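# Place both fan modules in the white tray

## Task

Move each of the two fan modules into the white tray, and leave the power panel exactly where and how it is, since work on it continues later; the requester cannot be asked anything meanwhile.

## Robot and tools

Robot: two arms, left_arm and right_arm, each with six joints and a two-finger gripper, working over a table in a physics simulation. An object may occasionally get a small push from outside. Anything that falls off the table, or is set down off it and left, fails the job.

Frames: the scene frame has its origin at table-top height midway between the nominal arm bases, +x pointing out over the table, +z up, and left_arm on the +y side (arm names do not match image sides). Actual bases: left_arm at (-0.002, +0.360, 0) m, quat_wxyz (+1.000, 0, 0, -0.017); right_arm at (+0.002, -0.282, 0) m, quat_wxyz (+1.000, 0, 0, +0.005). Each arm's hand pose, velocities, targets and wrist-camera pose are reported in that arm's own base frame; fixed cameras and the table use the scene frame. Reported hand poses can be a few centimetres off, worse when reaching far. The gripper's fingers point along its +z and close along its y; end_effector_position sits between the pads, about 1 cm behind the tips.

The row: every motion command is built from rows of 14 numbers covering both arms, even if only one moves. First the 7 for left_arm, then the 7 for right_arm. Within each arm the order is: shoulder, elbow, wrist roll, wrist pitch, waist, wrist yaw, then gripper opening. The six joint values are absolute target angles in radians (the same values Joint positions prints), not offsets. Stated ranges: waist -2.618 to 3.054, shoulder 0.000 to 3.142, elbow 0.000 to 3.142, wrist pitch -1.571 to 1.571, wrist yaw -1.571 to 1.571, wrist roll -2.094 to 2.094. True ends may differ by up to 0.059 rad; a target beyond an end by more than that (and beyond the current angle) is rejected, and one past the real end is clipped, possibly with a "joint sent to its limit" note. Opening is an absolute command from -1 (closed) to +1 (fully open, pad gap 0.094 m). Writing 0 is a real command, so repeat the current value to keep a gripper unchanged; repeat Joint targets to keep a joint still.

execute_actions(actions, cameras): actions is a list of actions; each action is a table of up to 15 rows, one per 1/30 s step, and a short table repeats its last row to fill 15 steps. Each action counts as 0.5 s. An empty list just returns state and images. cameras picks images: omitted, null or ["all"] gives all; [] gives none; unknown names invalidate the call. Per-step joint targets are kept within 0.339 rad of the measured angle (waist, shoulder, elbow) or 2.2 rad (wrist joints), and targets that would jump the gripper more than 200 mm are scaled back, so big changes need several actions.

move(target, speed, blend, opening_speed, grip_force, blocking, cameras): target is one 14-number row or a list of up to 15 rows, all absolute joint angles as above; all joints move together, so grippers travel on curves, with no obstacle avoidance. speed is the peak rate in rad/s of the joint with most to travel, 0.01 to 12.57, default 0.5 (one value or one per target). blend, in rad, rounds corners at intermediate targets; 0 stops at each. opening_speed (0.2 or more per second on the -1..+1 scale) closes gently. grip_force is the pad force limit in newtons, 10 to 50 (one value or one per arm), persistent; lower values close slowly. blocking=false returns after about 0.5 s while the move continues; a new move replaces it. Whole move limited to 10 s. The result adds a move: line such as done, off_target, moving, held or fault, possibly limits=held.

wait(seconds 0 to 10): lets time pass with commands held. stop(): brakes a running move. zoom_image(camera, region [x0,y0,x1,y1] pixels, at most 504 by 504): closer view from the newest image of cam_high, cam_low, cam_over, cam_left_wrist or cam_right_wrist. finished_scene(scene=1): ends irreversibly; the tray must hold both fans with the robot let go.

Results: Joint positions and Joint velocities list each arm in row order (rad, rad/s) then pad gap (m). Joint targets shows what joints are driven toward now. Tool commands shows gripper commands. grip_measured is the finger opening on the command scale; on a firmly held hard part it reads slightly below the part's width. grip_effort_nm is motor effort (negative = closing), not pad force. Joint torques include arm weight; values 1, 2 and 5 wrap at ±28 N m. "joint command not followed" means the clearance check altered steps. MOTOR HOT appears near 75 °C; at 90 °C the arm folds and idles for good. Avoid long stretched holds or pushing at unreachable poses.

Cameras: cam_high, cam_low, cam_over (fixed, 896x504) and cam_left_wrist, cam_right_wrist (fisheye, 672x504); calibrations are approximate.

Avoid: dropping parts or releasing them while moving, fast impacts, hard presses on fixtures, the power panel or the table, any contact between the two arms (including one gripper closing on the other), and loads on the wrist-camera cables, which count as the hand touching. Keep time and effort low; thinking time also lets the scene run.

Each tool is called as name([rows], argument=value, ...), one row to a line, values as JSON.

## Session

execute_actions(actions=[])

Scene clock: 0.00 s.
left_arm: end_effector_position=(+0.4059, +0.0087, +0.1173) grip_measured=+1.000 grip_effort_nm=n/a end_effector_quat_wxyz=(+0.588, -0.020, +0.809, -0.015) | right_arm: end_effector_position=(+0.4106, -0.0090, +0.1111) grip_measured=+1.000 grip_effort_nm=n/a end_effector_quat_wxyz=(+0.591, +0.036, +0.802, -0.074)
Joint names: [shoulder, elbow, wrist roll, wrist pitch, waist, wrist yaw]
Joint positions: left_arm=[1.489 0.413 -0.04 0.761 0.032 0.03 0.094] | right_arm=[1.564 0.42 -0.006 0.84 0.08 0.24 0.094]
Joint velocities: within noise
Joint torques (N m): no reading
Heat: left arm: 38 °C; right arm: 43 °C.
Joint targets: left_arm=[1.485 0.417 -0.040 0.750 0.032 0.030] | right_arm=[1.557 0.427 -0.005 0.834 0.080 0.242]
Tool commands: left_gripper/opening=+1.0 right_gripper/opening=+1.0

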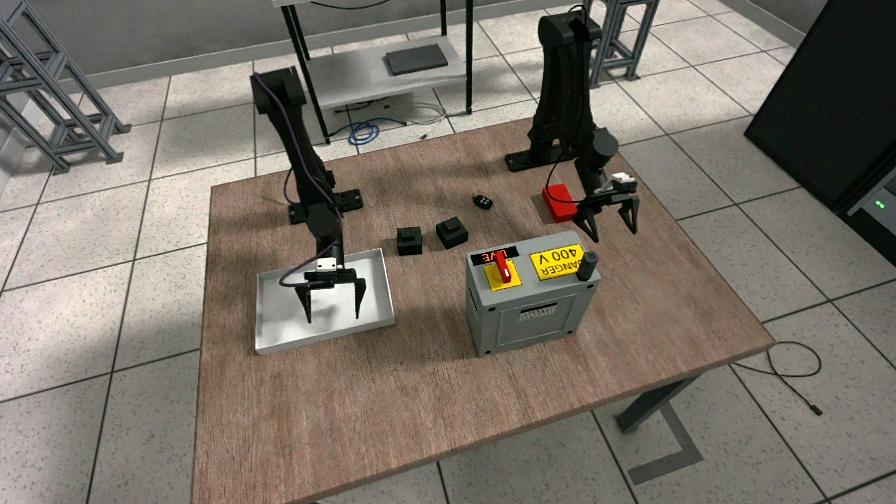

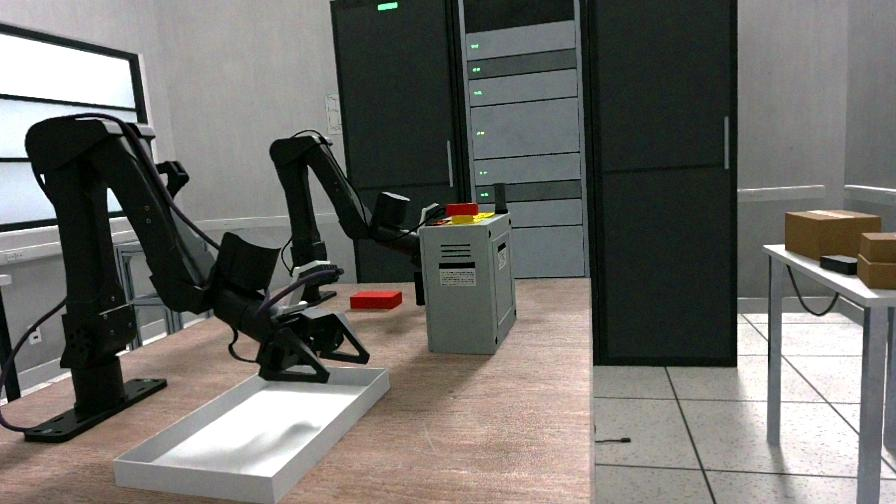

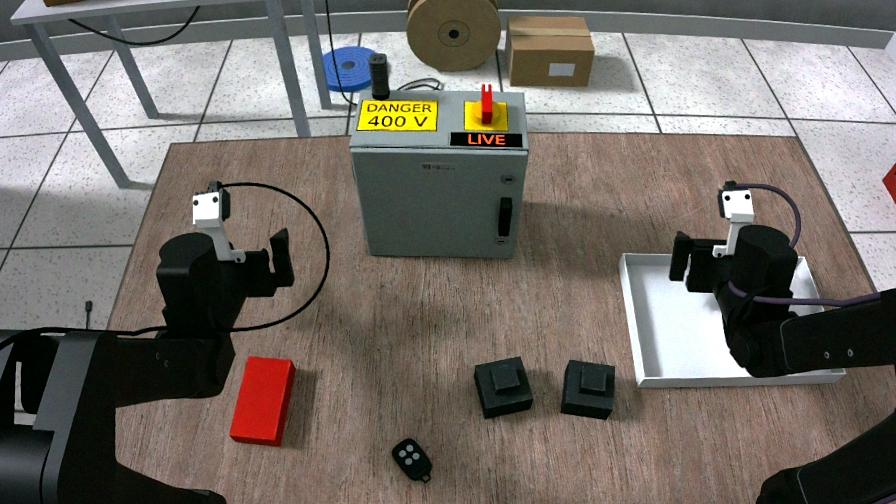

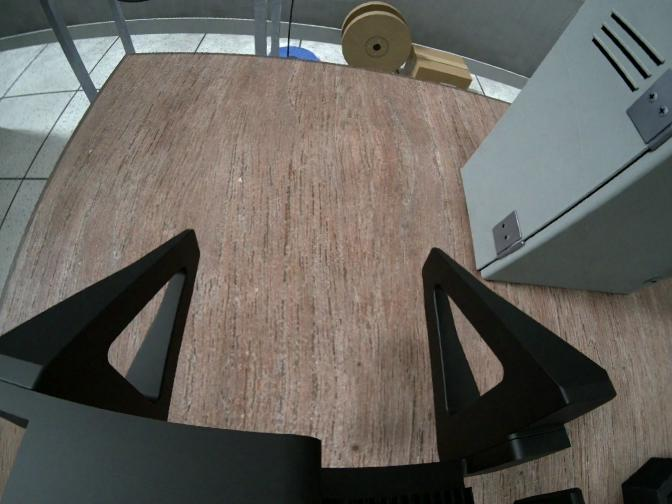

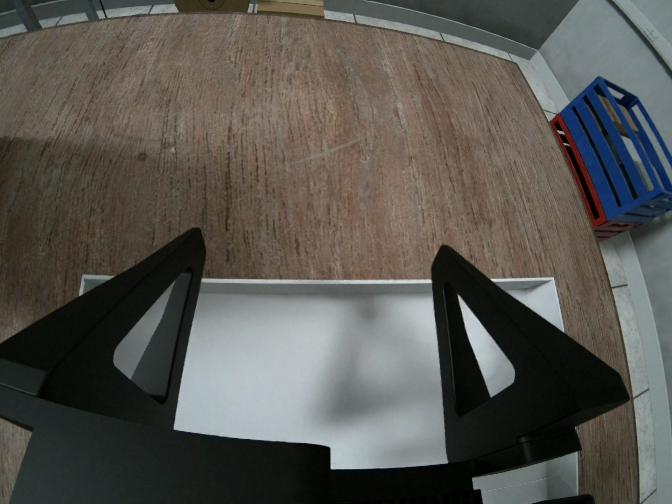

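zoom_image(camera="cam_over", region=[380, 330, 660, 490])

zoom_image(camera="cam_high", region=[370, 180, 620, 360])

zoom_image(camera="cam_over", region=[330, 40, 550, 270])

Scaled by 1.800 from the camera's 896x504 image, which has a finer 1280x720 frame.

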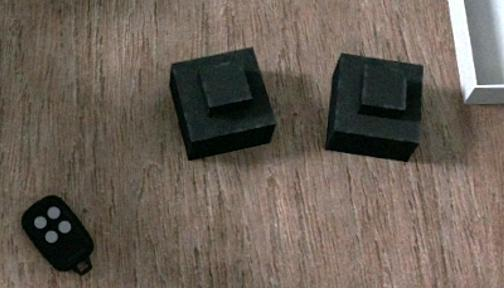

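Scaled by 2.016 from the camera's 896x504 image, which has a finer 1280x720 frame.

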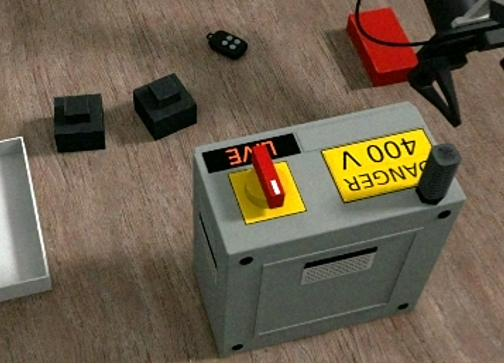

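Scaled by 2.191 from the camera's 896x504 image, which has a finer 1280x720 frame.

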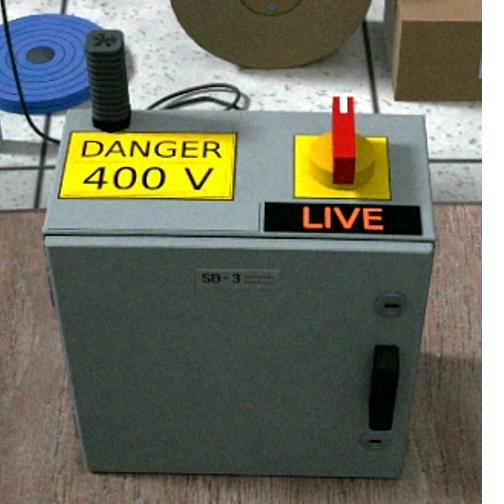

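move([
  [1.485,0.417,-0.04,0.75,0.032,0.03,1, 1.6,1.3,0,-0.2,0.08,0.1,1],
  [1.485,0.417,-0.04,0.75,0.032,0.03,1, 1.733,1.573,0.8,-1.411,0.80,0,1],
], blend=[0.2,0], speed=0.8)

Scene clock: 49.50 s.
left_arm: end_effector_position=(+0.4059, +0.0087, +0.1173) grip_measured=+1.000 grip_effort_nm=-0.01 end_effector_quat_wxyz=(+0.588, -0.020, +0.809, -0.015) | right_arm: end_effector_position=(+0.2193, +0.2281, +0.1473) grip_measured=+1.000 grip_effort_nm=0.00 end_effector_quat_wxyz=(+0.009, -0.007, +1.000, +0.012)
Joint names: [shoulder, elbow, wrist roll, wrist pitch, waist, wrist yaw]
Joint positions: left_arm=[1.489 0.413 -0.04 0.761 0.032 0.03 0.094] | right_arm=[1.713 1.544 0.785 -1.371 0.8 -0.003 0.094]
Joint torques (N m): left_arm=[-5.94 6.52 -0.05 2.23 -0.05 0.01] | right_arm=[-5.15 8.12 0.13 -0.06 0.05 0.06]
Heat: left arm: 46 °C; right arm: 44 °C.
Joint targets: left_arm=[1.485 0.417 -0.040 0.750 0.032 0.030] | right_arm=[1.733 1.573 0.800 -1.411 0.800 0.000]
move: off_target (right_arm); right_arm: the wrist pitch is farthest, 0.040 rad from its target
camera_calibration:
cam_right_wrist: T_world_to_cam=[[0.123349, -0.992304, -0.0108628, 0.194098], [-0.69851, -0.0945937, 0.70932, 0.0734936], [-0.704889, -0.0799062, -0.704802, 0.390372], [0, 0, 0, 1]] pos_world=[0.302563, 0.23075, 0.225113]

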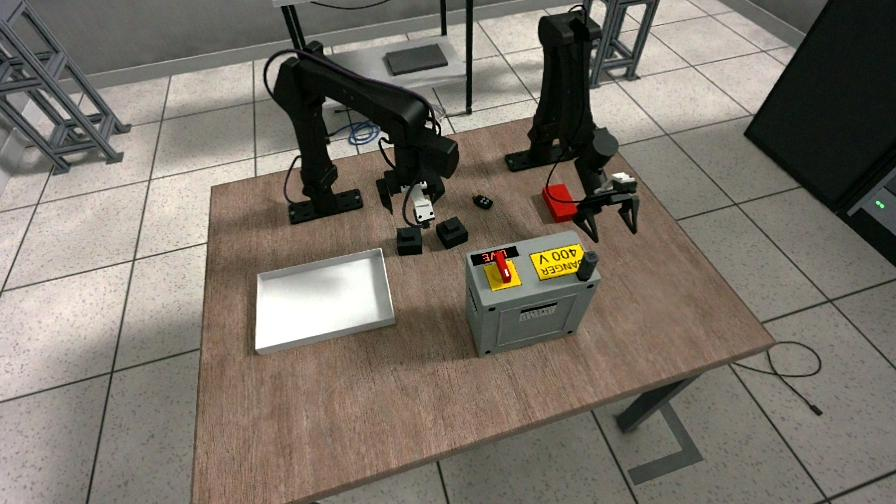

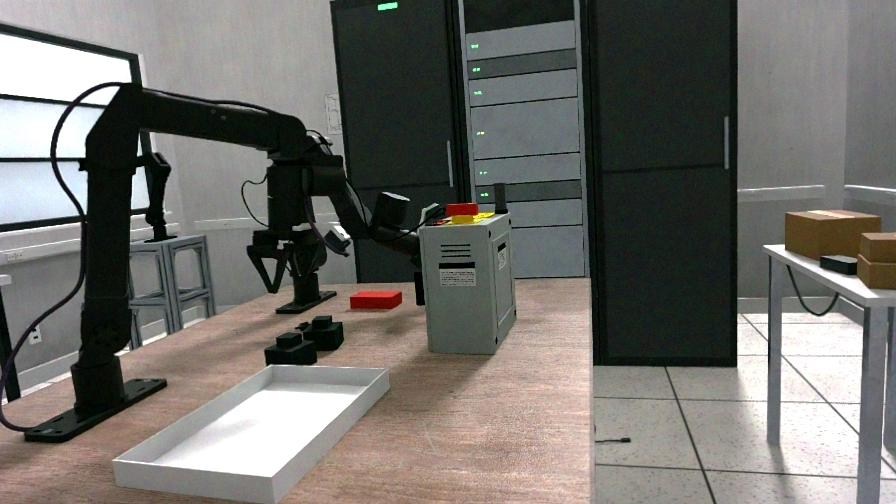

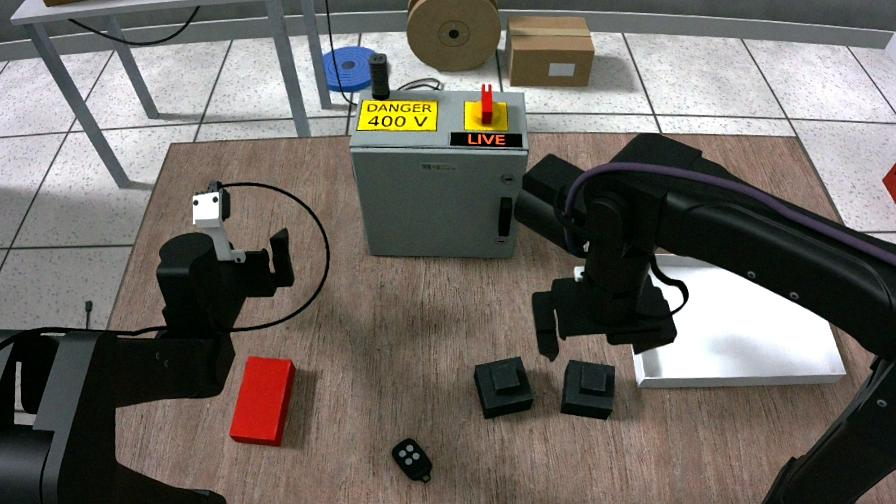

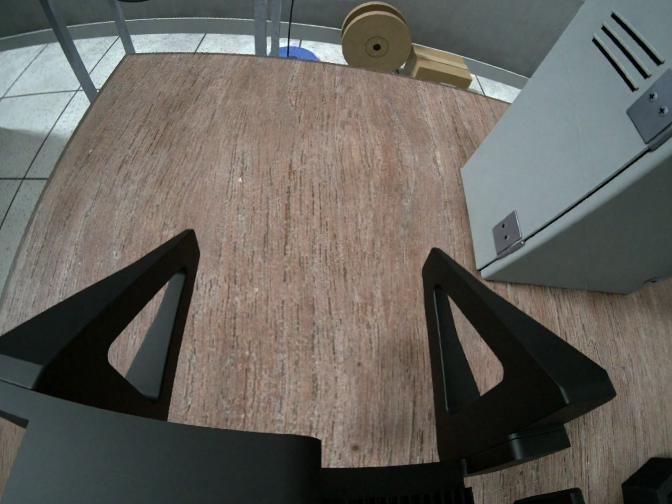

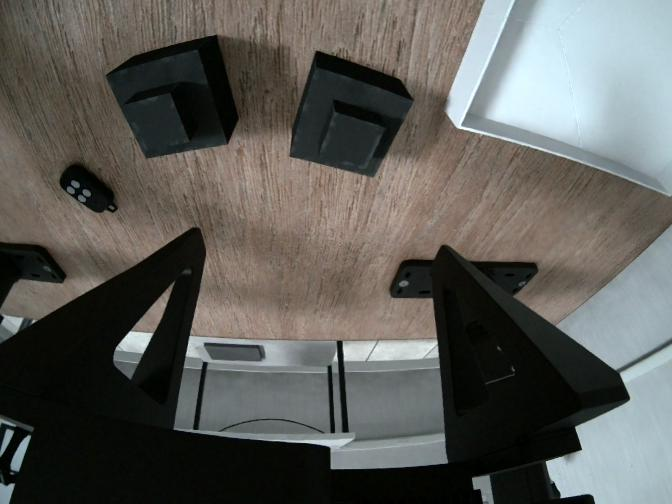

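zoom_image(camera="cam_right_wrist", region=[90, 10, 450, 210])

Scaled by 1.400 from the camera's 672x504 image, which has a finer 960x720 frame.

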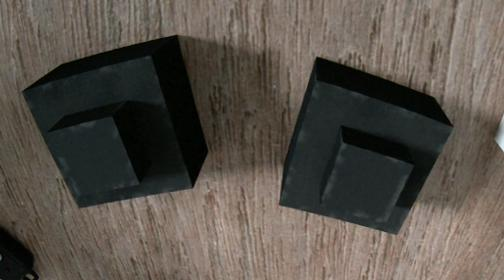

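move(target=[1.485,0.417,-0.04,0.75,0.032,0.03,1, 1.743,1.391,0.934,-1.245,0.759,0,1], cameras=["cam_right_wrist","cam_over","cam_low"])

zoom_image(camera="cam_low", region=[200, 220, 420, 400])

Scene clock: 97.67 s.
left_arm: end_effector_position=(+0.4059, +0.0087, +0.1173) grip_measured=+1.000 grip_effort_nm=-0.01 end_effector_quat_wxyz=(+0.588, -0.020, +0.809, -0.015) | right_arm: end_effector_position=(+0.2270, +0.2192, +0.1070) grip_measured=+1.000 grip_effort_nm=0.00 end_effector_quat_wxyz=(+0.002, +0.078, +0.997, +0.005)
Joint names: [shoulder, elbow, wrist roll, wrist pitch, waist, wrist yaw]
Joint positions: left_arm=[1.489 0.413 -0.04 0.761 0.032 0.03 0.094] | right_arm=[1.73 1.403 0.919 -1.234 0.763 -0.004 0.094]
Joint torques (N m): left_arm=[-5.97 6.5 -0.05 2.22 -0.06 0.01] | right_arm=[-5.78 4.89 0.15 0.23 -0.24 0.08]
Heat: left arm: 48 °C; right arm: 44 °C.
Joint targets: left_arm=[1.485 0.417 -0.040 0.750 0.032 0.030] | right_arm=[1.743 1.391 0.934 -1.245 0.759 0.000]
move: done
camera_calibration:
cam_right_wrist: T_world_to_cam=[[-0.0476678, -0.998863, -0.0000346051, 0.223065], [-0.691818, 0.03299, 0.721318, 0.075814], [-0.720497, 0.0344076, -0.692604, 0.343871], [0, 0, 0, 1]] pos_world=[0.310841, 0.208479, 0.183488]
Images, in order (width x height): cam_low 896x504, cam_over 896x504, cam_right_wrist 672x504.

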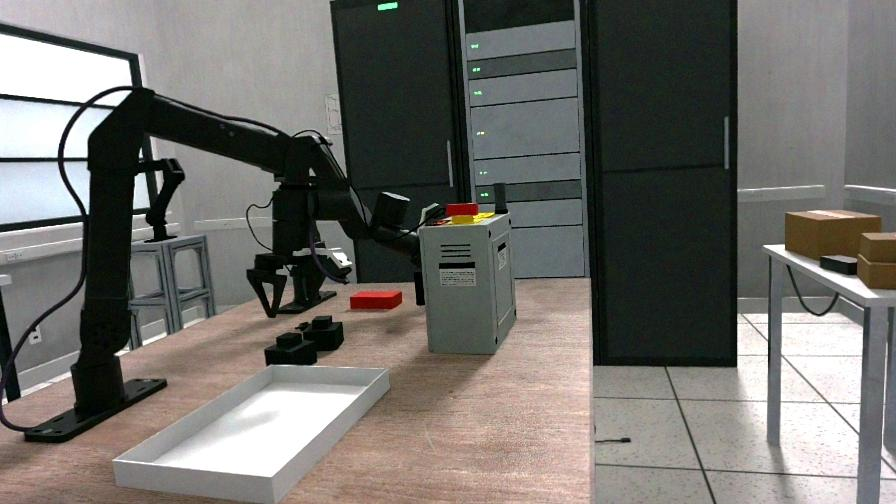

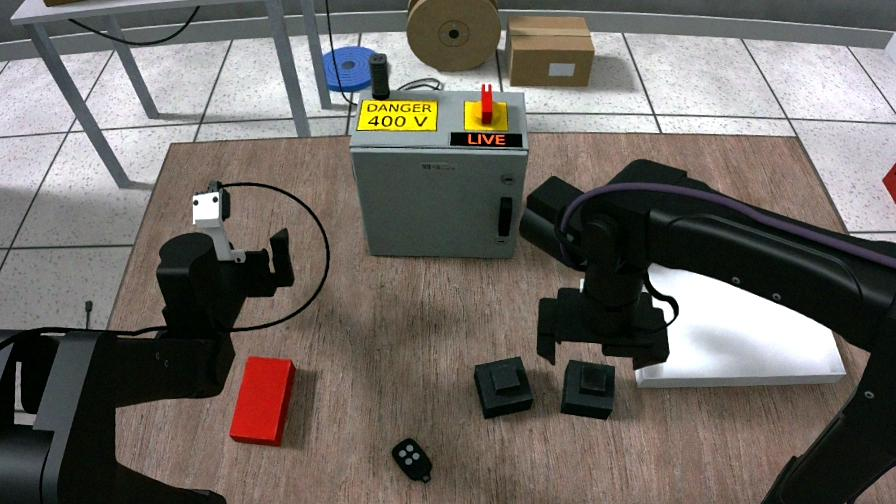

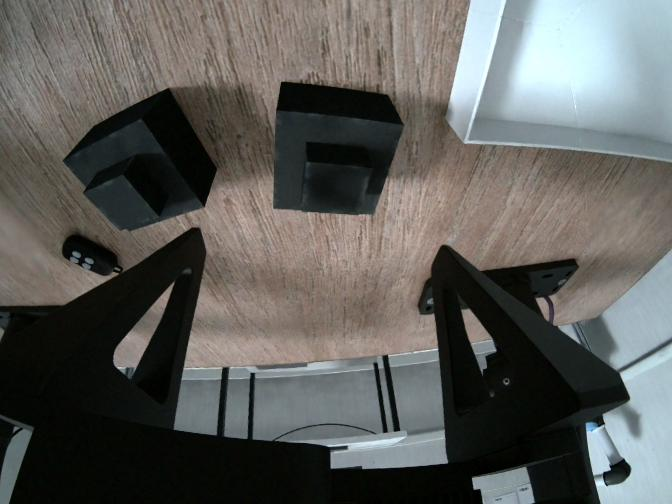

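Scaled by 2.291 from the camera's 896x504 image, which has a finer 1280x720 frame.

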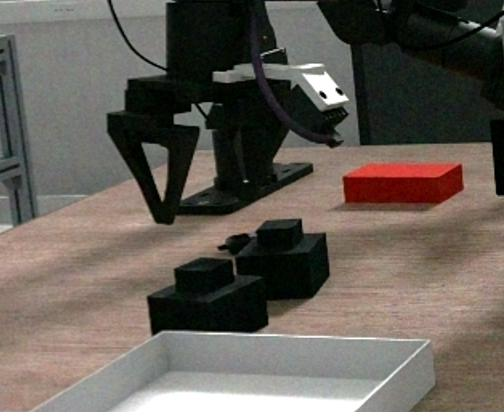

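zoom_image(camera="cam_right_wrist", region=[180, 70, 460, 270])

Scaled by 1.800 from the camera's 672x504 image, which has a finer 960x720 frame.

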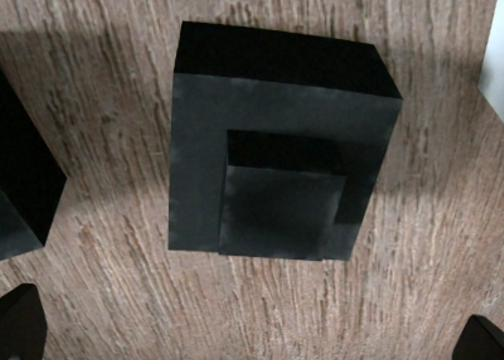

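move(target=[1.485,0.417,-0.04,0.75,0.032,0.03,1, 1.808,1.182,0.919,-0.962,0.744,0,1], cameras=["cam_right_wrist","cam_over","cam_low"], speed=0.3)

zoom_image(camera="cam_low", region=[200, 220, 420, 400])

Scene clock: 120.40 s.
left_arm: end_effector_position=(+0.4059, +0.0087, +0.1173) grip_measured=+1.000 grip_effort_nm=-0.01 end_effector_quat_wxyz=(+0.588, -0.020, +0.809, -0.015) | right_arm: end_effector_position=(+0.2328, +0.2188, +0.0382) grip_measured=+1.000 grip_effort_nm=0.00 end_effector_quat_wxyz=(+0.006, +0.085, +0.996, +0.010)
Joint names: [shoulder, elbow, wrist roll, wrist pitch, waist, wrist yaw]
Joint positions: left_arm=[1.489 0.413 -0.04 0.761 0.032 0.03 0.094] | right_arm=[1.79 1.195 0.919 -0.953 0.749 -0.004 0.094]
Joint torques (N m): left_arm=[-5.96 6.49 -0.05 2.23 -0.05 0] | right_arm=[-5.63 4.45 -0.01 0.23 -0.44 0.06]
Heat: left arm: 49 °C; right arm: 43 °C.
Joint targets: left_arm=[1.485 0.417 -0.040 0.750 0.032 0.030] | right_arm=[1.808 1.182 0.919 -0.962 0.744 0.000]
move: done
camera_calibration:
cam_right_wrist: T_world_to_cam=[[-0.0609615, -0.998103, -0.00860503, 0.226187], [-0.697581, 0.0364372, 0.715578, 0.130352], [-0.713907, 0.0496255, -0.698479, 0.295684], [0, 0, 0, 1]] pos_world=[0.315811, 0.206335, 0.115199]
Images, in order (width x height): cam_low 896x504, cam_over 896x504, cam_right_wrist 672x504.

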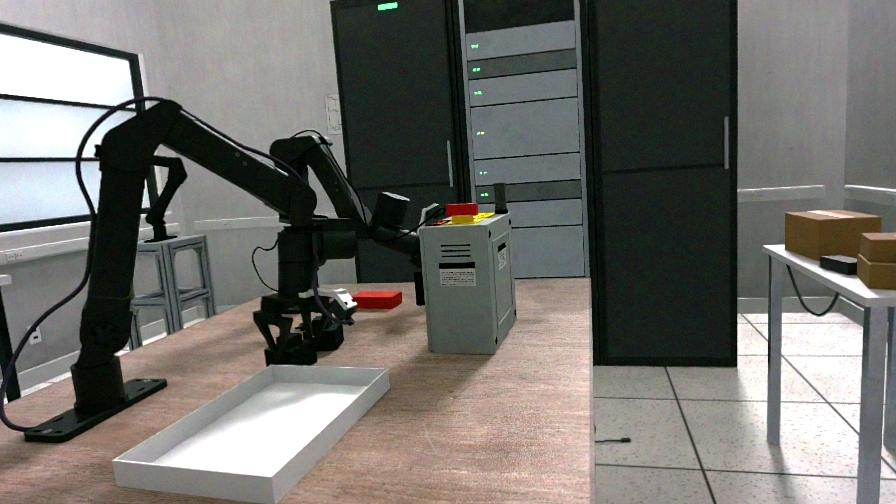

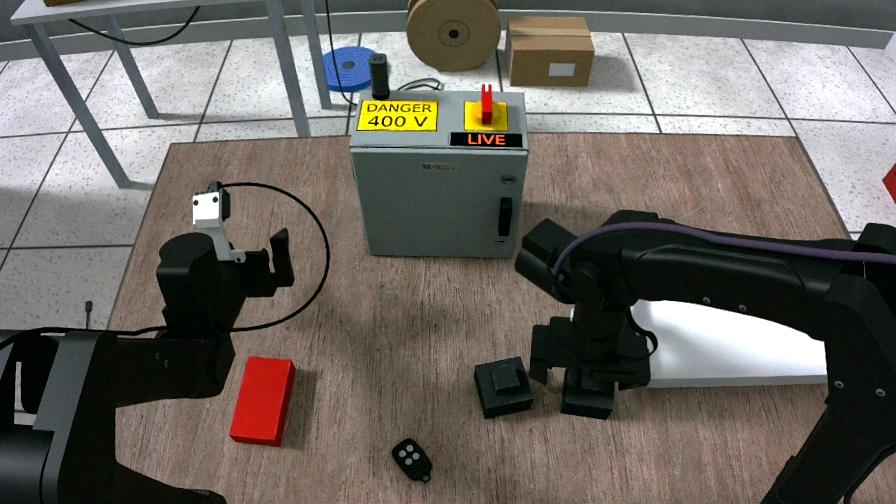

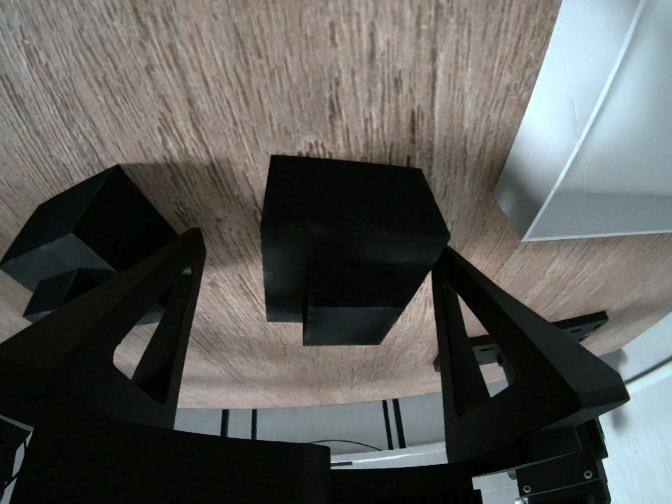

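Scaled by 2.291 from the camera's 896x504 image, which has a finer 1280x720 frame.

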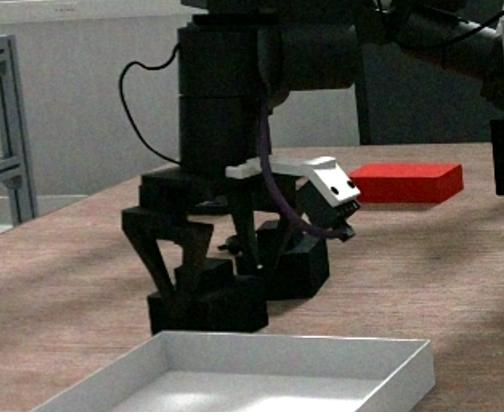

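move(target=[1.485,0.417,-0.04,0.75,0.032,0.03,1, 1.752,1.130,0.919,-0.950,0.735,0,1], cameras=["cam_right_wrist"], speed=0.3)

Scene clock: 137.63 s.
left_arm: end_effector_position=(+0.4059, +0.0087, +0.1173) grip_measured=+1.000 grip_effort_nm=-0.01 end_effector_quat_wxyz=(+0.588, -0.020, +0.809, -0.015) | right_arm: end_effector_position=(+0.2243, +0.2074, +0.0279) grip_measured=+1.000 grip_effort_nm=0.00 end_effector_quat_wxyz=(-0.005, +0.089, +0.996, -0.003)
Joint names: [shoulder, elbow, wrist roll, wrist pitch, waist, wrist yaw]
Joint positions: left_arm=[1.489 0.413 -0.04 0.761 0.032 0.03 0.094] | right_arm=[1.785 1.145 0.919 -0.942 0.74 -0.004 0.094]
Joint torques (N m): left_arm=[-5.96 6.52 -0.05 2.23 -0.05 0.01] | right_arm=[-9.32 4.3 -0.01 0.18 -0.46 0.06]
Heat: left arm: 49 °C; right arm: 43 °C.
Joint targets: left_arm=[1.485 0.417 -0.040 0.750 0.032 0.030] | right_arm=[1.752 1.130 0.919 -0.950 0.735 0.000]
move: done
camera_calibration:
cam_right_wrist: T_world_to_cam=[[-0.0696297, -0.997453, 0.0154616, 0.215211], [-0.679516, 0.0587713, 0.731303, 0.123132], [-0.730349, 0.040414, -0.681877, 0.288238], [0, 0, 0, 1]] pos_world=[0.309169, 0.195778, 0.103169]
Images, in order (width x height): cam_right_wrist 672x504.

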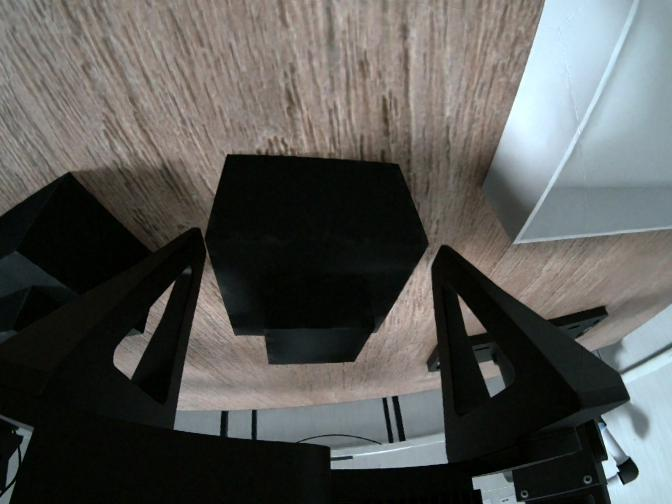

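move(target=[1.485,0.417,-0.04,0.75,0.032,0.03,1, 1.770,1.135,0.919,-0.950,0.735,0,0.1], cameras=["cam_right_wrist"], grip_force=30, opening_speed=0.6)

Scene clock: 146.03 s.
left_arm: end_effector_position=(+0.4059, +0.0087, +0.1173) grip_measured=+1.000 grip_effort_nm=-0.01 end_effector_quat_wxyz=(+0.588, -0.020, +0.809, -0.015) | right_arm: end_effector_position=(+0.2253, +0.2083, +0.0279) grip_measured=+0.307 grip_effort_nm=-0.62 end_effector_quat_wxyz=(-0.003, +0.089, +0.996, -0.001)
Joint names: [shoulder, elbow, wrist roll, wrist pitch, waist, wrist yaw]
Joint positions: left_arm=[1.489 0.413 -0.04 0.761 0.032 0.03 0.094] | right_arm=[1.785 1.145 0.919 -0.936 0.74 -0.004 0.061]
Joint torques (N m): left_arm=[-5.94 6.5 -0.05 2.23 -0.06 0.01] | right_arm=[-8.01 4.57 -0.02 0.16 -0.49 0.06]
Heat: left arm: 50 °C; right arm: 43 °C.
Joint targets: left_arm=[1.485 0.417 -0.040 0.750 0.032 0.030] | right_arm=[1.770 1.135 0.919 -0.950 0.735 0.000]
grip_force (N): 30, 30
move: done
camera_calibration:
cam_right_wrist: T_world_to_cam=[[-0.0697166, -0.9975, 0.0115875, 0.21638], [-0.682397, 0.05616, 0.728821, 0.124999], [-0.72765, 0.0429036, -0.684606, 0.287878], [0, 0, 0, 1]] pos_world=[0.309859, 0.196468, 0.103474]
Images, in order (width x height): cam_right_wrist 672x504.

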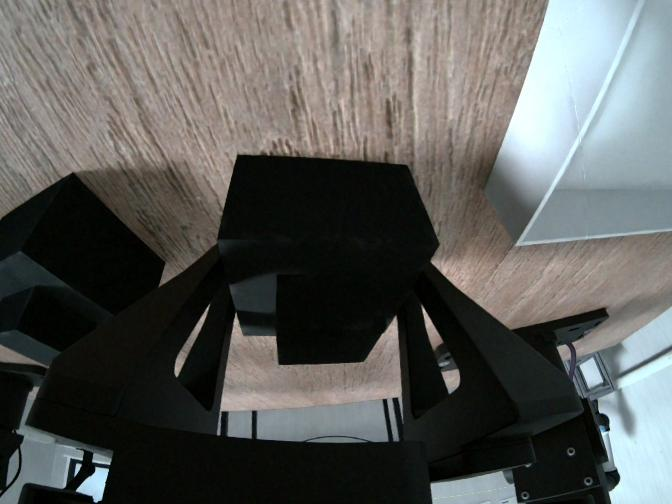

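move([
  [1.485,0.417,-0.04,0.75,0.032,0.03,1, 1.7025,1.425,0.919,-1.286,0.735,0,0.1],
  [1.485,0.417,-0.04,0.75,0.032,0.03,1, 1.8499,1.6358,1.82,-1.3567,0.25,0,0.1],
], speed=[0.4,0.6], blend=[0.06,0])

Scene clock: 166.00 s.
left_arm: end_effector_position=(+0.4059, +0.0087, +0.1173) grip_measured=+1.000 grip_effort_nm=-0.01 end_effector_quat_wxyz=(+0.588, -0.020, +0.809, -0.015) | right_arm: end_effector_position=(+0.3381, +0.0961, +0.1266) grip_measured=+0.306 grip_effort_nm=-0.66 end_effector_quat_wxyz=(-0.008, +0.670, +0.741, +0.032)
Joint names: [shoulder, elbow, wrist roll, wrist pitch, waist, wrist yaw]
Joint positions: left_arm=[1.489 0.413 -0.04 0.761 0.032 0.03 0.094] | right_arm=[1.832 1.603 1.72 -1.298 0.249 -0.049 0.061]
Joint torques (N m): left_arm=[-5.96 6.52 -0.04 2.23 -0.05 0.01] | right_arm=[-6.28 8.43 0.9 -0.24 0.06 0.47]
Heat: left arm: 50 °C; right arm: 43 °C.
Joint targets: left_arm=[1.485 0.417 -0.040 0.750 0.032 0.030] | right_arm=[1.850 1.636 1.820 -1.357 0.250 0.000]
grip_force (N): 30, 30
move: off_target (right_arm); right_arm: the wrist roll is farthest, 0.100 rad from its target
camera_calibration:
cam_right_wrist: T_world_to_cam=[[-0.977699, -0.207498, -0.0324001, 0.347778], [-0.159401, 0.632751, 0.757771, -0.0995831], [-0.136734, 0.746036, -0.651716, 0.170693], [0, 0, 0, 1]] pos_world=[0.347488, 0.00783146, 0.197972]

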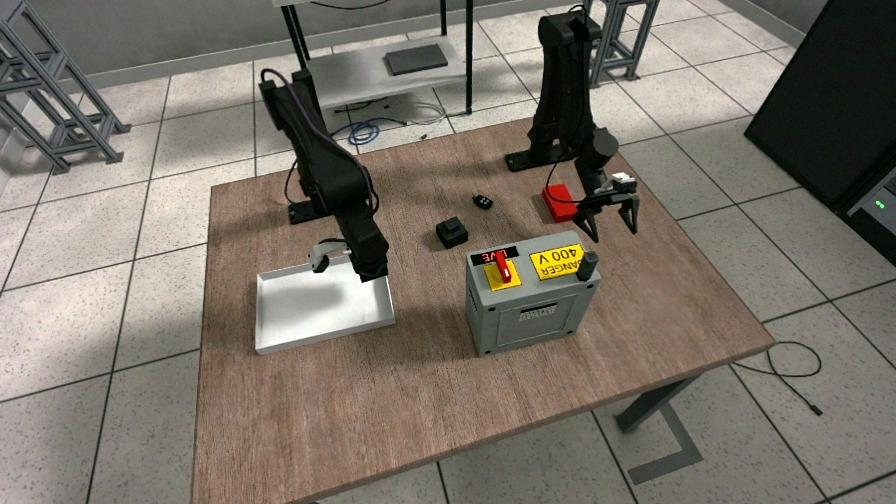

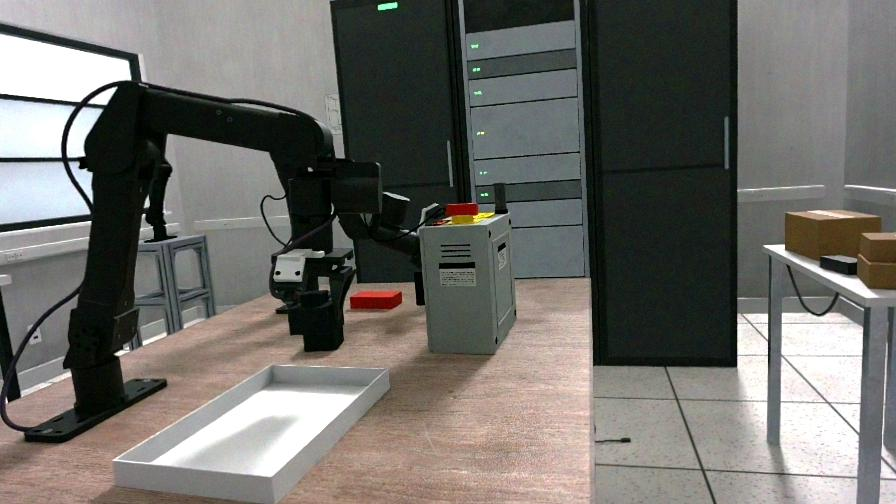

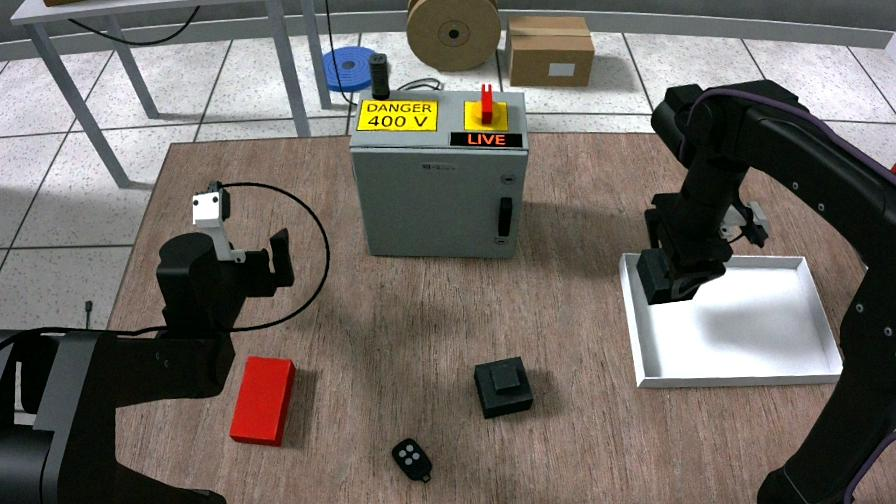

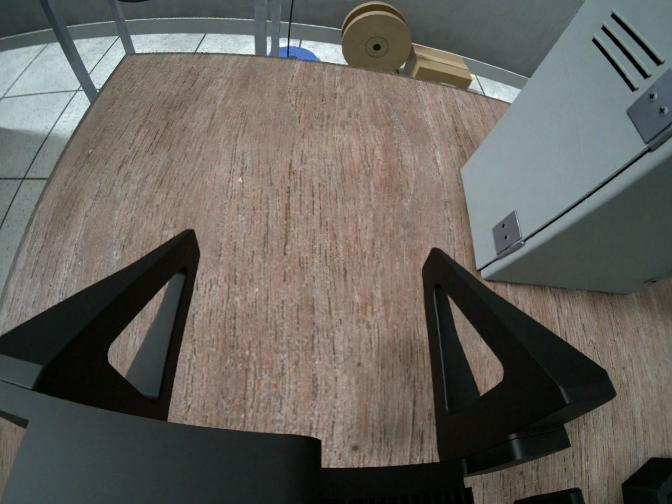

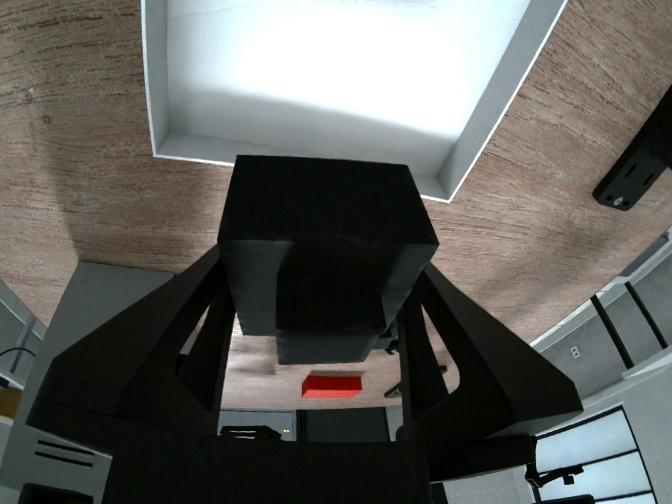

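move([
  [1.485,0.417,-0.04,0.75,0.032,0.03,1, 1.85,1.63,1.75,-1.36,0.2,0.03,0.1],
  [1.485,0.417,-0.04,0.75,0.032,0.03,1, 1.908,1.385,1.75,-1.07,0.2,0.03,0.1],
], speed=[0.4,0.4], blend=[0.03,0], cameras=["cam_over","cam_low","cam_right_wrist"])

zoom_image(camera="cam_low", region=[200, 220, 420, 400])

zoom_image(camera="cam_over", region=[580, 200, 860, 400])

Scene clock: 182.83 s.
left_arm: end_effector_position=(+0.4059, +0.0087, +0.1173) grip_measured=+1.000 grip_effort_nm=-0.01 end_effector_quat_wxyz=(+0.588, -0.020, +0.809, -0.015) | right_arm: end_effector_position=(+0.3459, +0.0705, +0.0539) grip_measured=+0.306 grip_effort_nm=-0.66 end_effector_quat_wxyz=(+0.007, +0.690, +0.724, +0.008)
Joint names: [shoulder, elbow, wrist roll, wrist pitch, waist, wrist yaw]
Joint positions: left_arm=[1.489 0.413 -0.04 0.761 0.032 0.03 0.094] | right_arm=[1.894 1.395 1.723 -1.05 0.199 0.002 0.061]
Joint torques (N m): left_arm=[-5.93 6.5 -0.05 2.23 -0.05 0.01] | right_arm=[-6.91 4.86 0.26 0.13 0.05 0.32]
Heat: left arm: 51 °C; right arm: 45 °C.
Joint targets: left_arm=[1.485 0.417 -0.040 0.750 0.032 0.030] | right_arm=[1.908 1.385 1.750 -1.070 0.200 0.030]
grip_force (N): 30, 30
move: done
camera_calibration:
cam_right_wrist: T_world_to_cam=[[-0.987756, -0.155596, -0.0112874, 0.346482], [-0.115515, 0.680846, 0.72326, -0.0438603], [-0.104851, 0.715708, -0.690484, 0.136781], [0, 0, 0, 1]] pos_world=[0.351515, -0.0141218, 0.130078]
Images, in order (width x height): cam_low 896x504, cam_over 896x504, cam_right_wrist 672x504.

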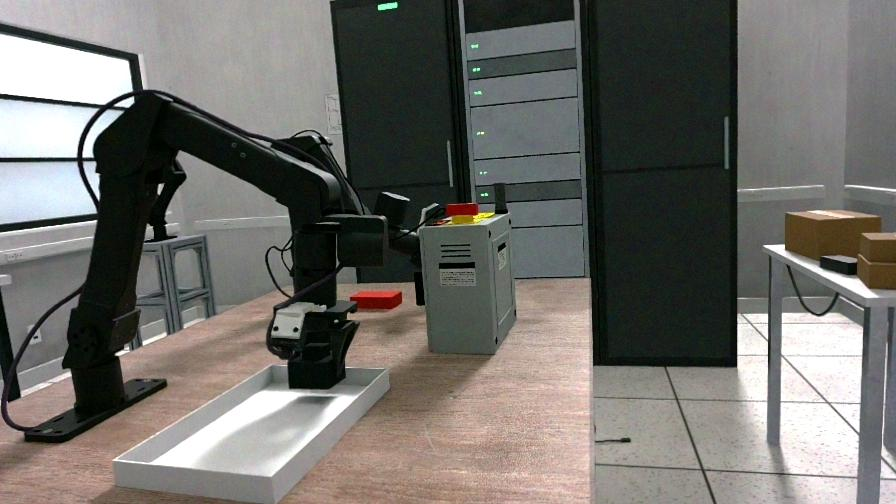

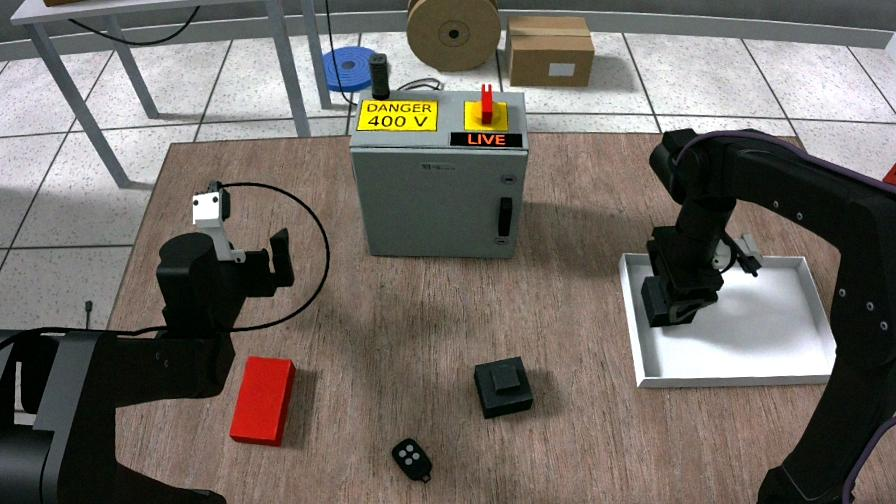

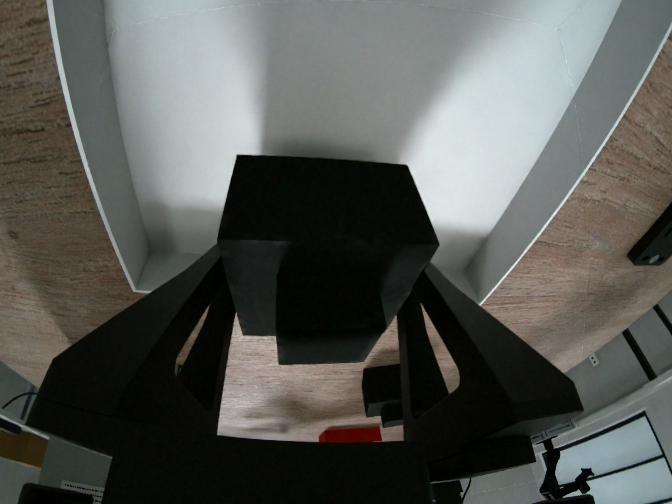

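Scaled by 2.291 from the camera's 896x504 image, which has a finer 1280x720 frame.

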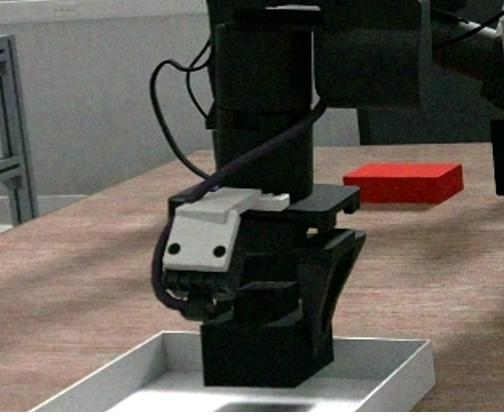

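Scaled by 1.800 from the camera's 896x504 image, which has a finer 1280x720 frame.

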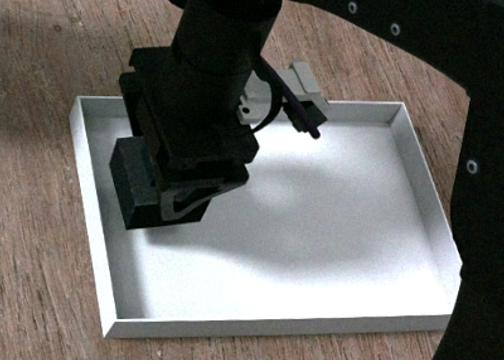

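move(target=[1.485,0.417,-0.04,0.75,0.032,0.03,1, 1.928,1.338,1.75,-0.995,0.2,0.03,0.1], speed=0.15, cameras=["cam_over","cam_low","cam_right_wrist"])

zoom_image(camera="cam_low", region=[240, 280, 400, 410])

Scene clock: 191.20 s.
left_arm: end_effector_position=(+0.4059, +0.0087, +0.1173) grip_measured=+1.000 grip_effort_nm=-0.01 end_effector_quat_wxyz=(+0.588, -0.020, +0.809, -0.015) | right_arm: end_effector_position=(+0.3486, +0.0706, +0.0379) grip_measured=+0.306 grip_effort_nm=-0.66 end_effector_quat_wxyz=(+0.012, +0.691, +0.722, +0.013)
Joint names: [shoulder, elbow, wrist roll, wrist pitch, waist, wrist yaw]
Joint positions: left_arm=[1.489 0.413 -0.04 0.761 0.032 0.03 0.094] | right_arm=[1.91 1.35 1.726 -0.977 0.199 0.005 0.061]
Joint torques (N m): left_arm=[-5.94 6.49 -0.05 2.23 -0.06 0.01] | right_arm=[-6.72 4.68 0.23 0.15 -0.02 0.27]
Heat: left arm: 51 °C; right arm: 45 °C.
Joint targets: left_arm=[1.485 0.417 -0.040 0.750 0.032 0.030] | right_arm=[1.928 1.338 1.750 -0.995 0.200 0.030]
grip_force (N): 30, 30
move: done
camera_calibration:
cam_right_wrist: T_world_to_cam=[[-0.988019, -0.152526, -0.0235634, 0.349295], [-0.122347, 0.680985, 0.722005, -0.0295562], [-0.0940782, 0.716237, -0.691487, 0.122063], [0, 0, 0, 1]] pos_world=[0.352977, -0.014022, 0.113975]
Images, in order (width x height): cam_low 896x504, cam_over 896x504, cam_right_wrist 672x504.

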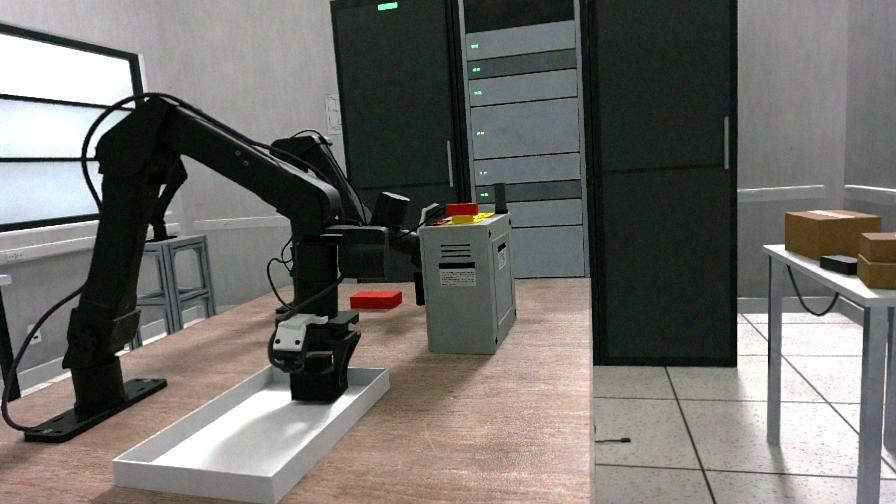

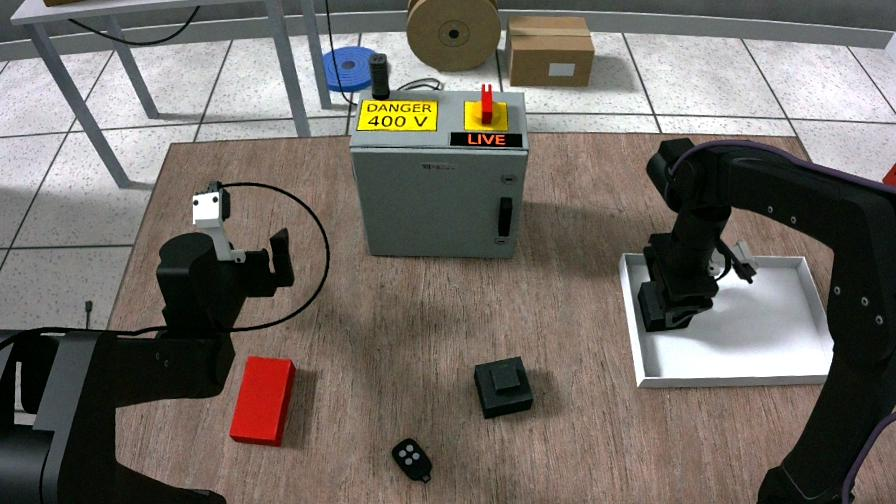

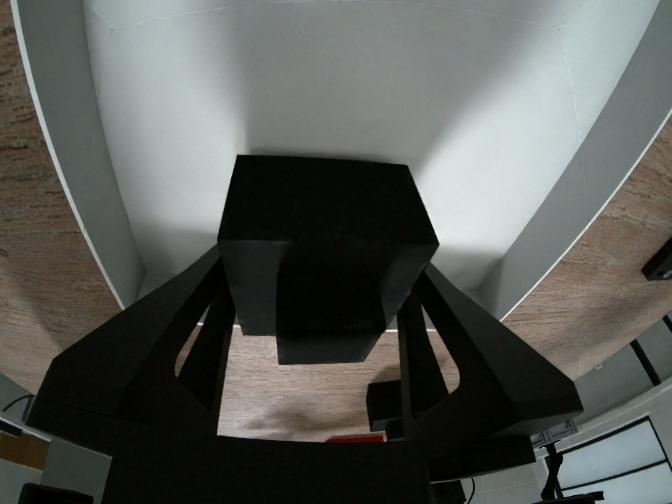

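Scaled by 3.150 from the camera's 896x504 image, which has a finer 1280x720 frame.

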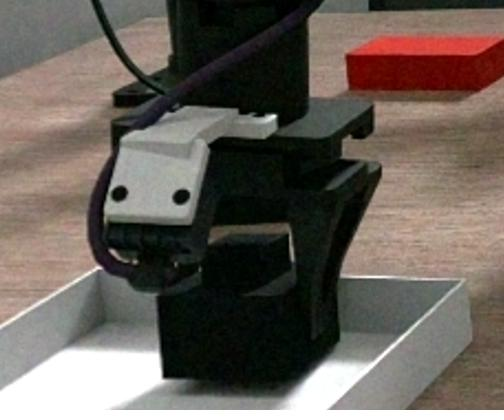

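move(target=[1.485,0.417,-0.04,0.75,0.032,0.03,1, 1.935,1.321,1.75,-0.968,0.2,0.03,0.1], speed=0.1, cameras=[])

Scene clock: 195.07 s.
left_arm: end_effector_position=(+0.4059, +0.0087, +0.1173) grip_measured=+1.000 grip_effort_nm=-0.01 end_effector_quat_wxyz=(+0.588, -0.020, +0.809, -0.015) | right_arm: end_effector_position=(+0.3486, +0.0706, +0.0347) grip_measured=+0.305 grip_effort_nm=-0.66 end_effector_quat_wxyz=(+0.013, +0.691, +0.722, +0.014)
Joint names: [shoulder, elbow, wrist roll, wrist pitch, waist, wrist yaw]
Joint positions: left_arm=[1.489 0.413 -0.04 0.761 0.032 0.03 0.094] | right_arm=[1.91 1.337 1.726 -0.959 0.199 0.005 0.061]
Joint torques (N m): left_arm=[-5.97 6.52 -0.04 2.22 -0.05 0.01] | right_arm=[-6.22 4.34 0.22 0.29 0.01 0.27]
Heat: left arm: 51 °C; right arm: 45 °C.
Joint targets: left_arm=[1.485 0.417 -0.040 0.750 0.032 0.030] | right_arm=[1.935 1.321 1.750 -0.968 0.200 0.030]
grip_force (N): 30, 30
move: done
No camera images: "cameras" was empty.


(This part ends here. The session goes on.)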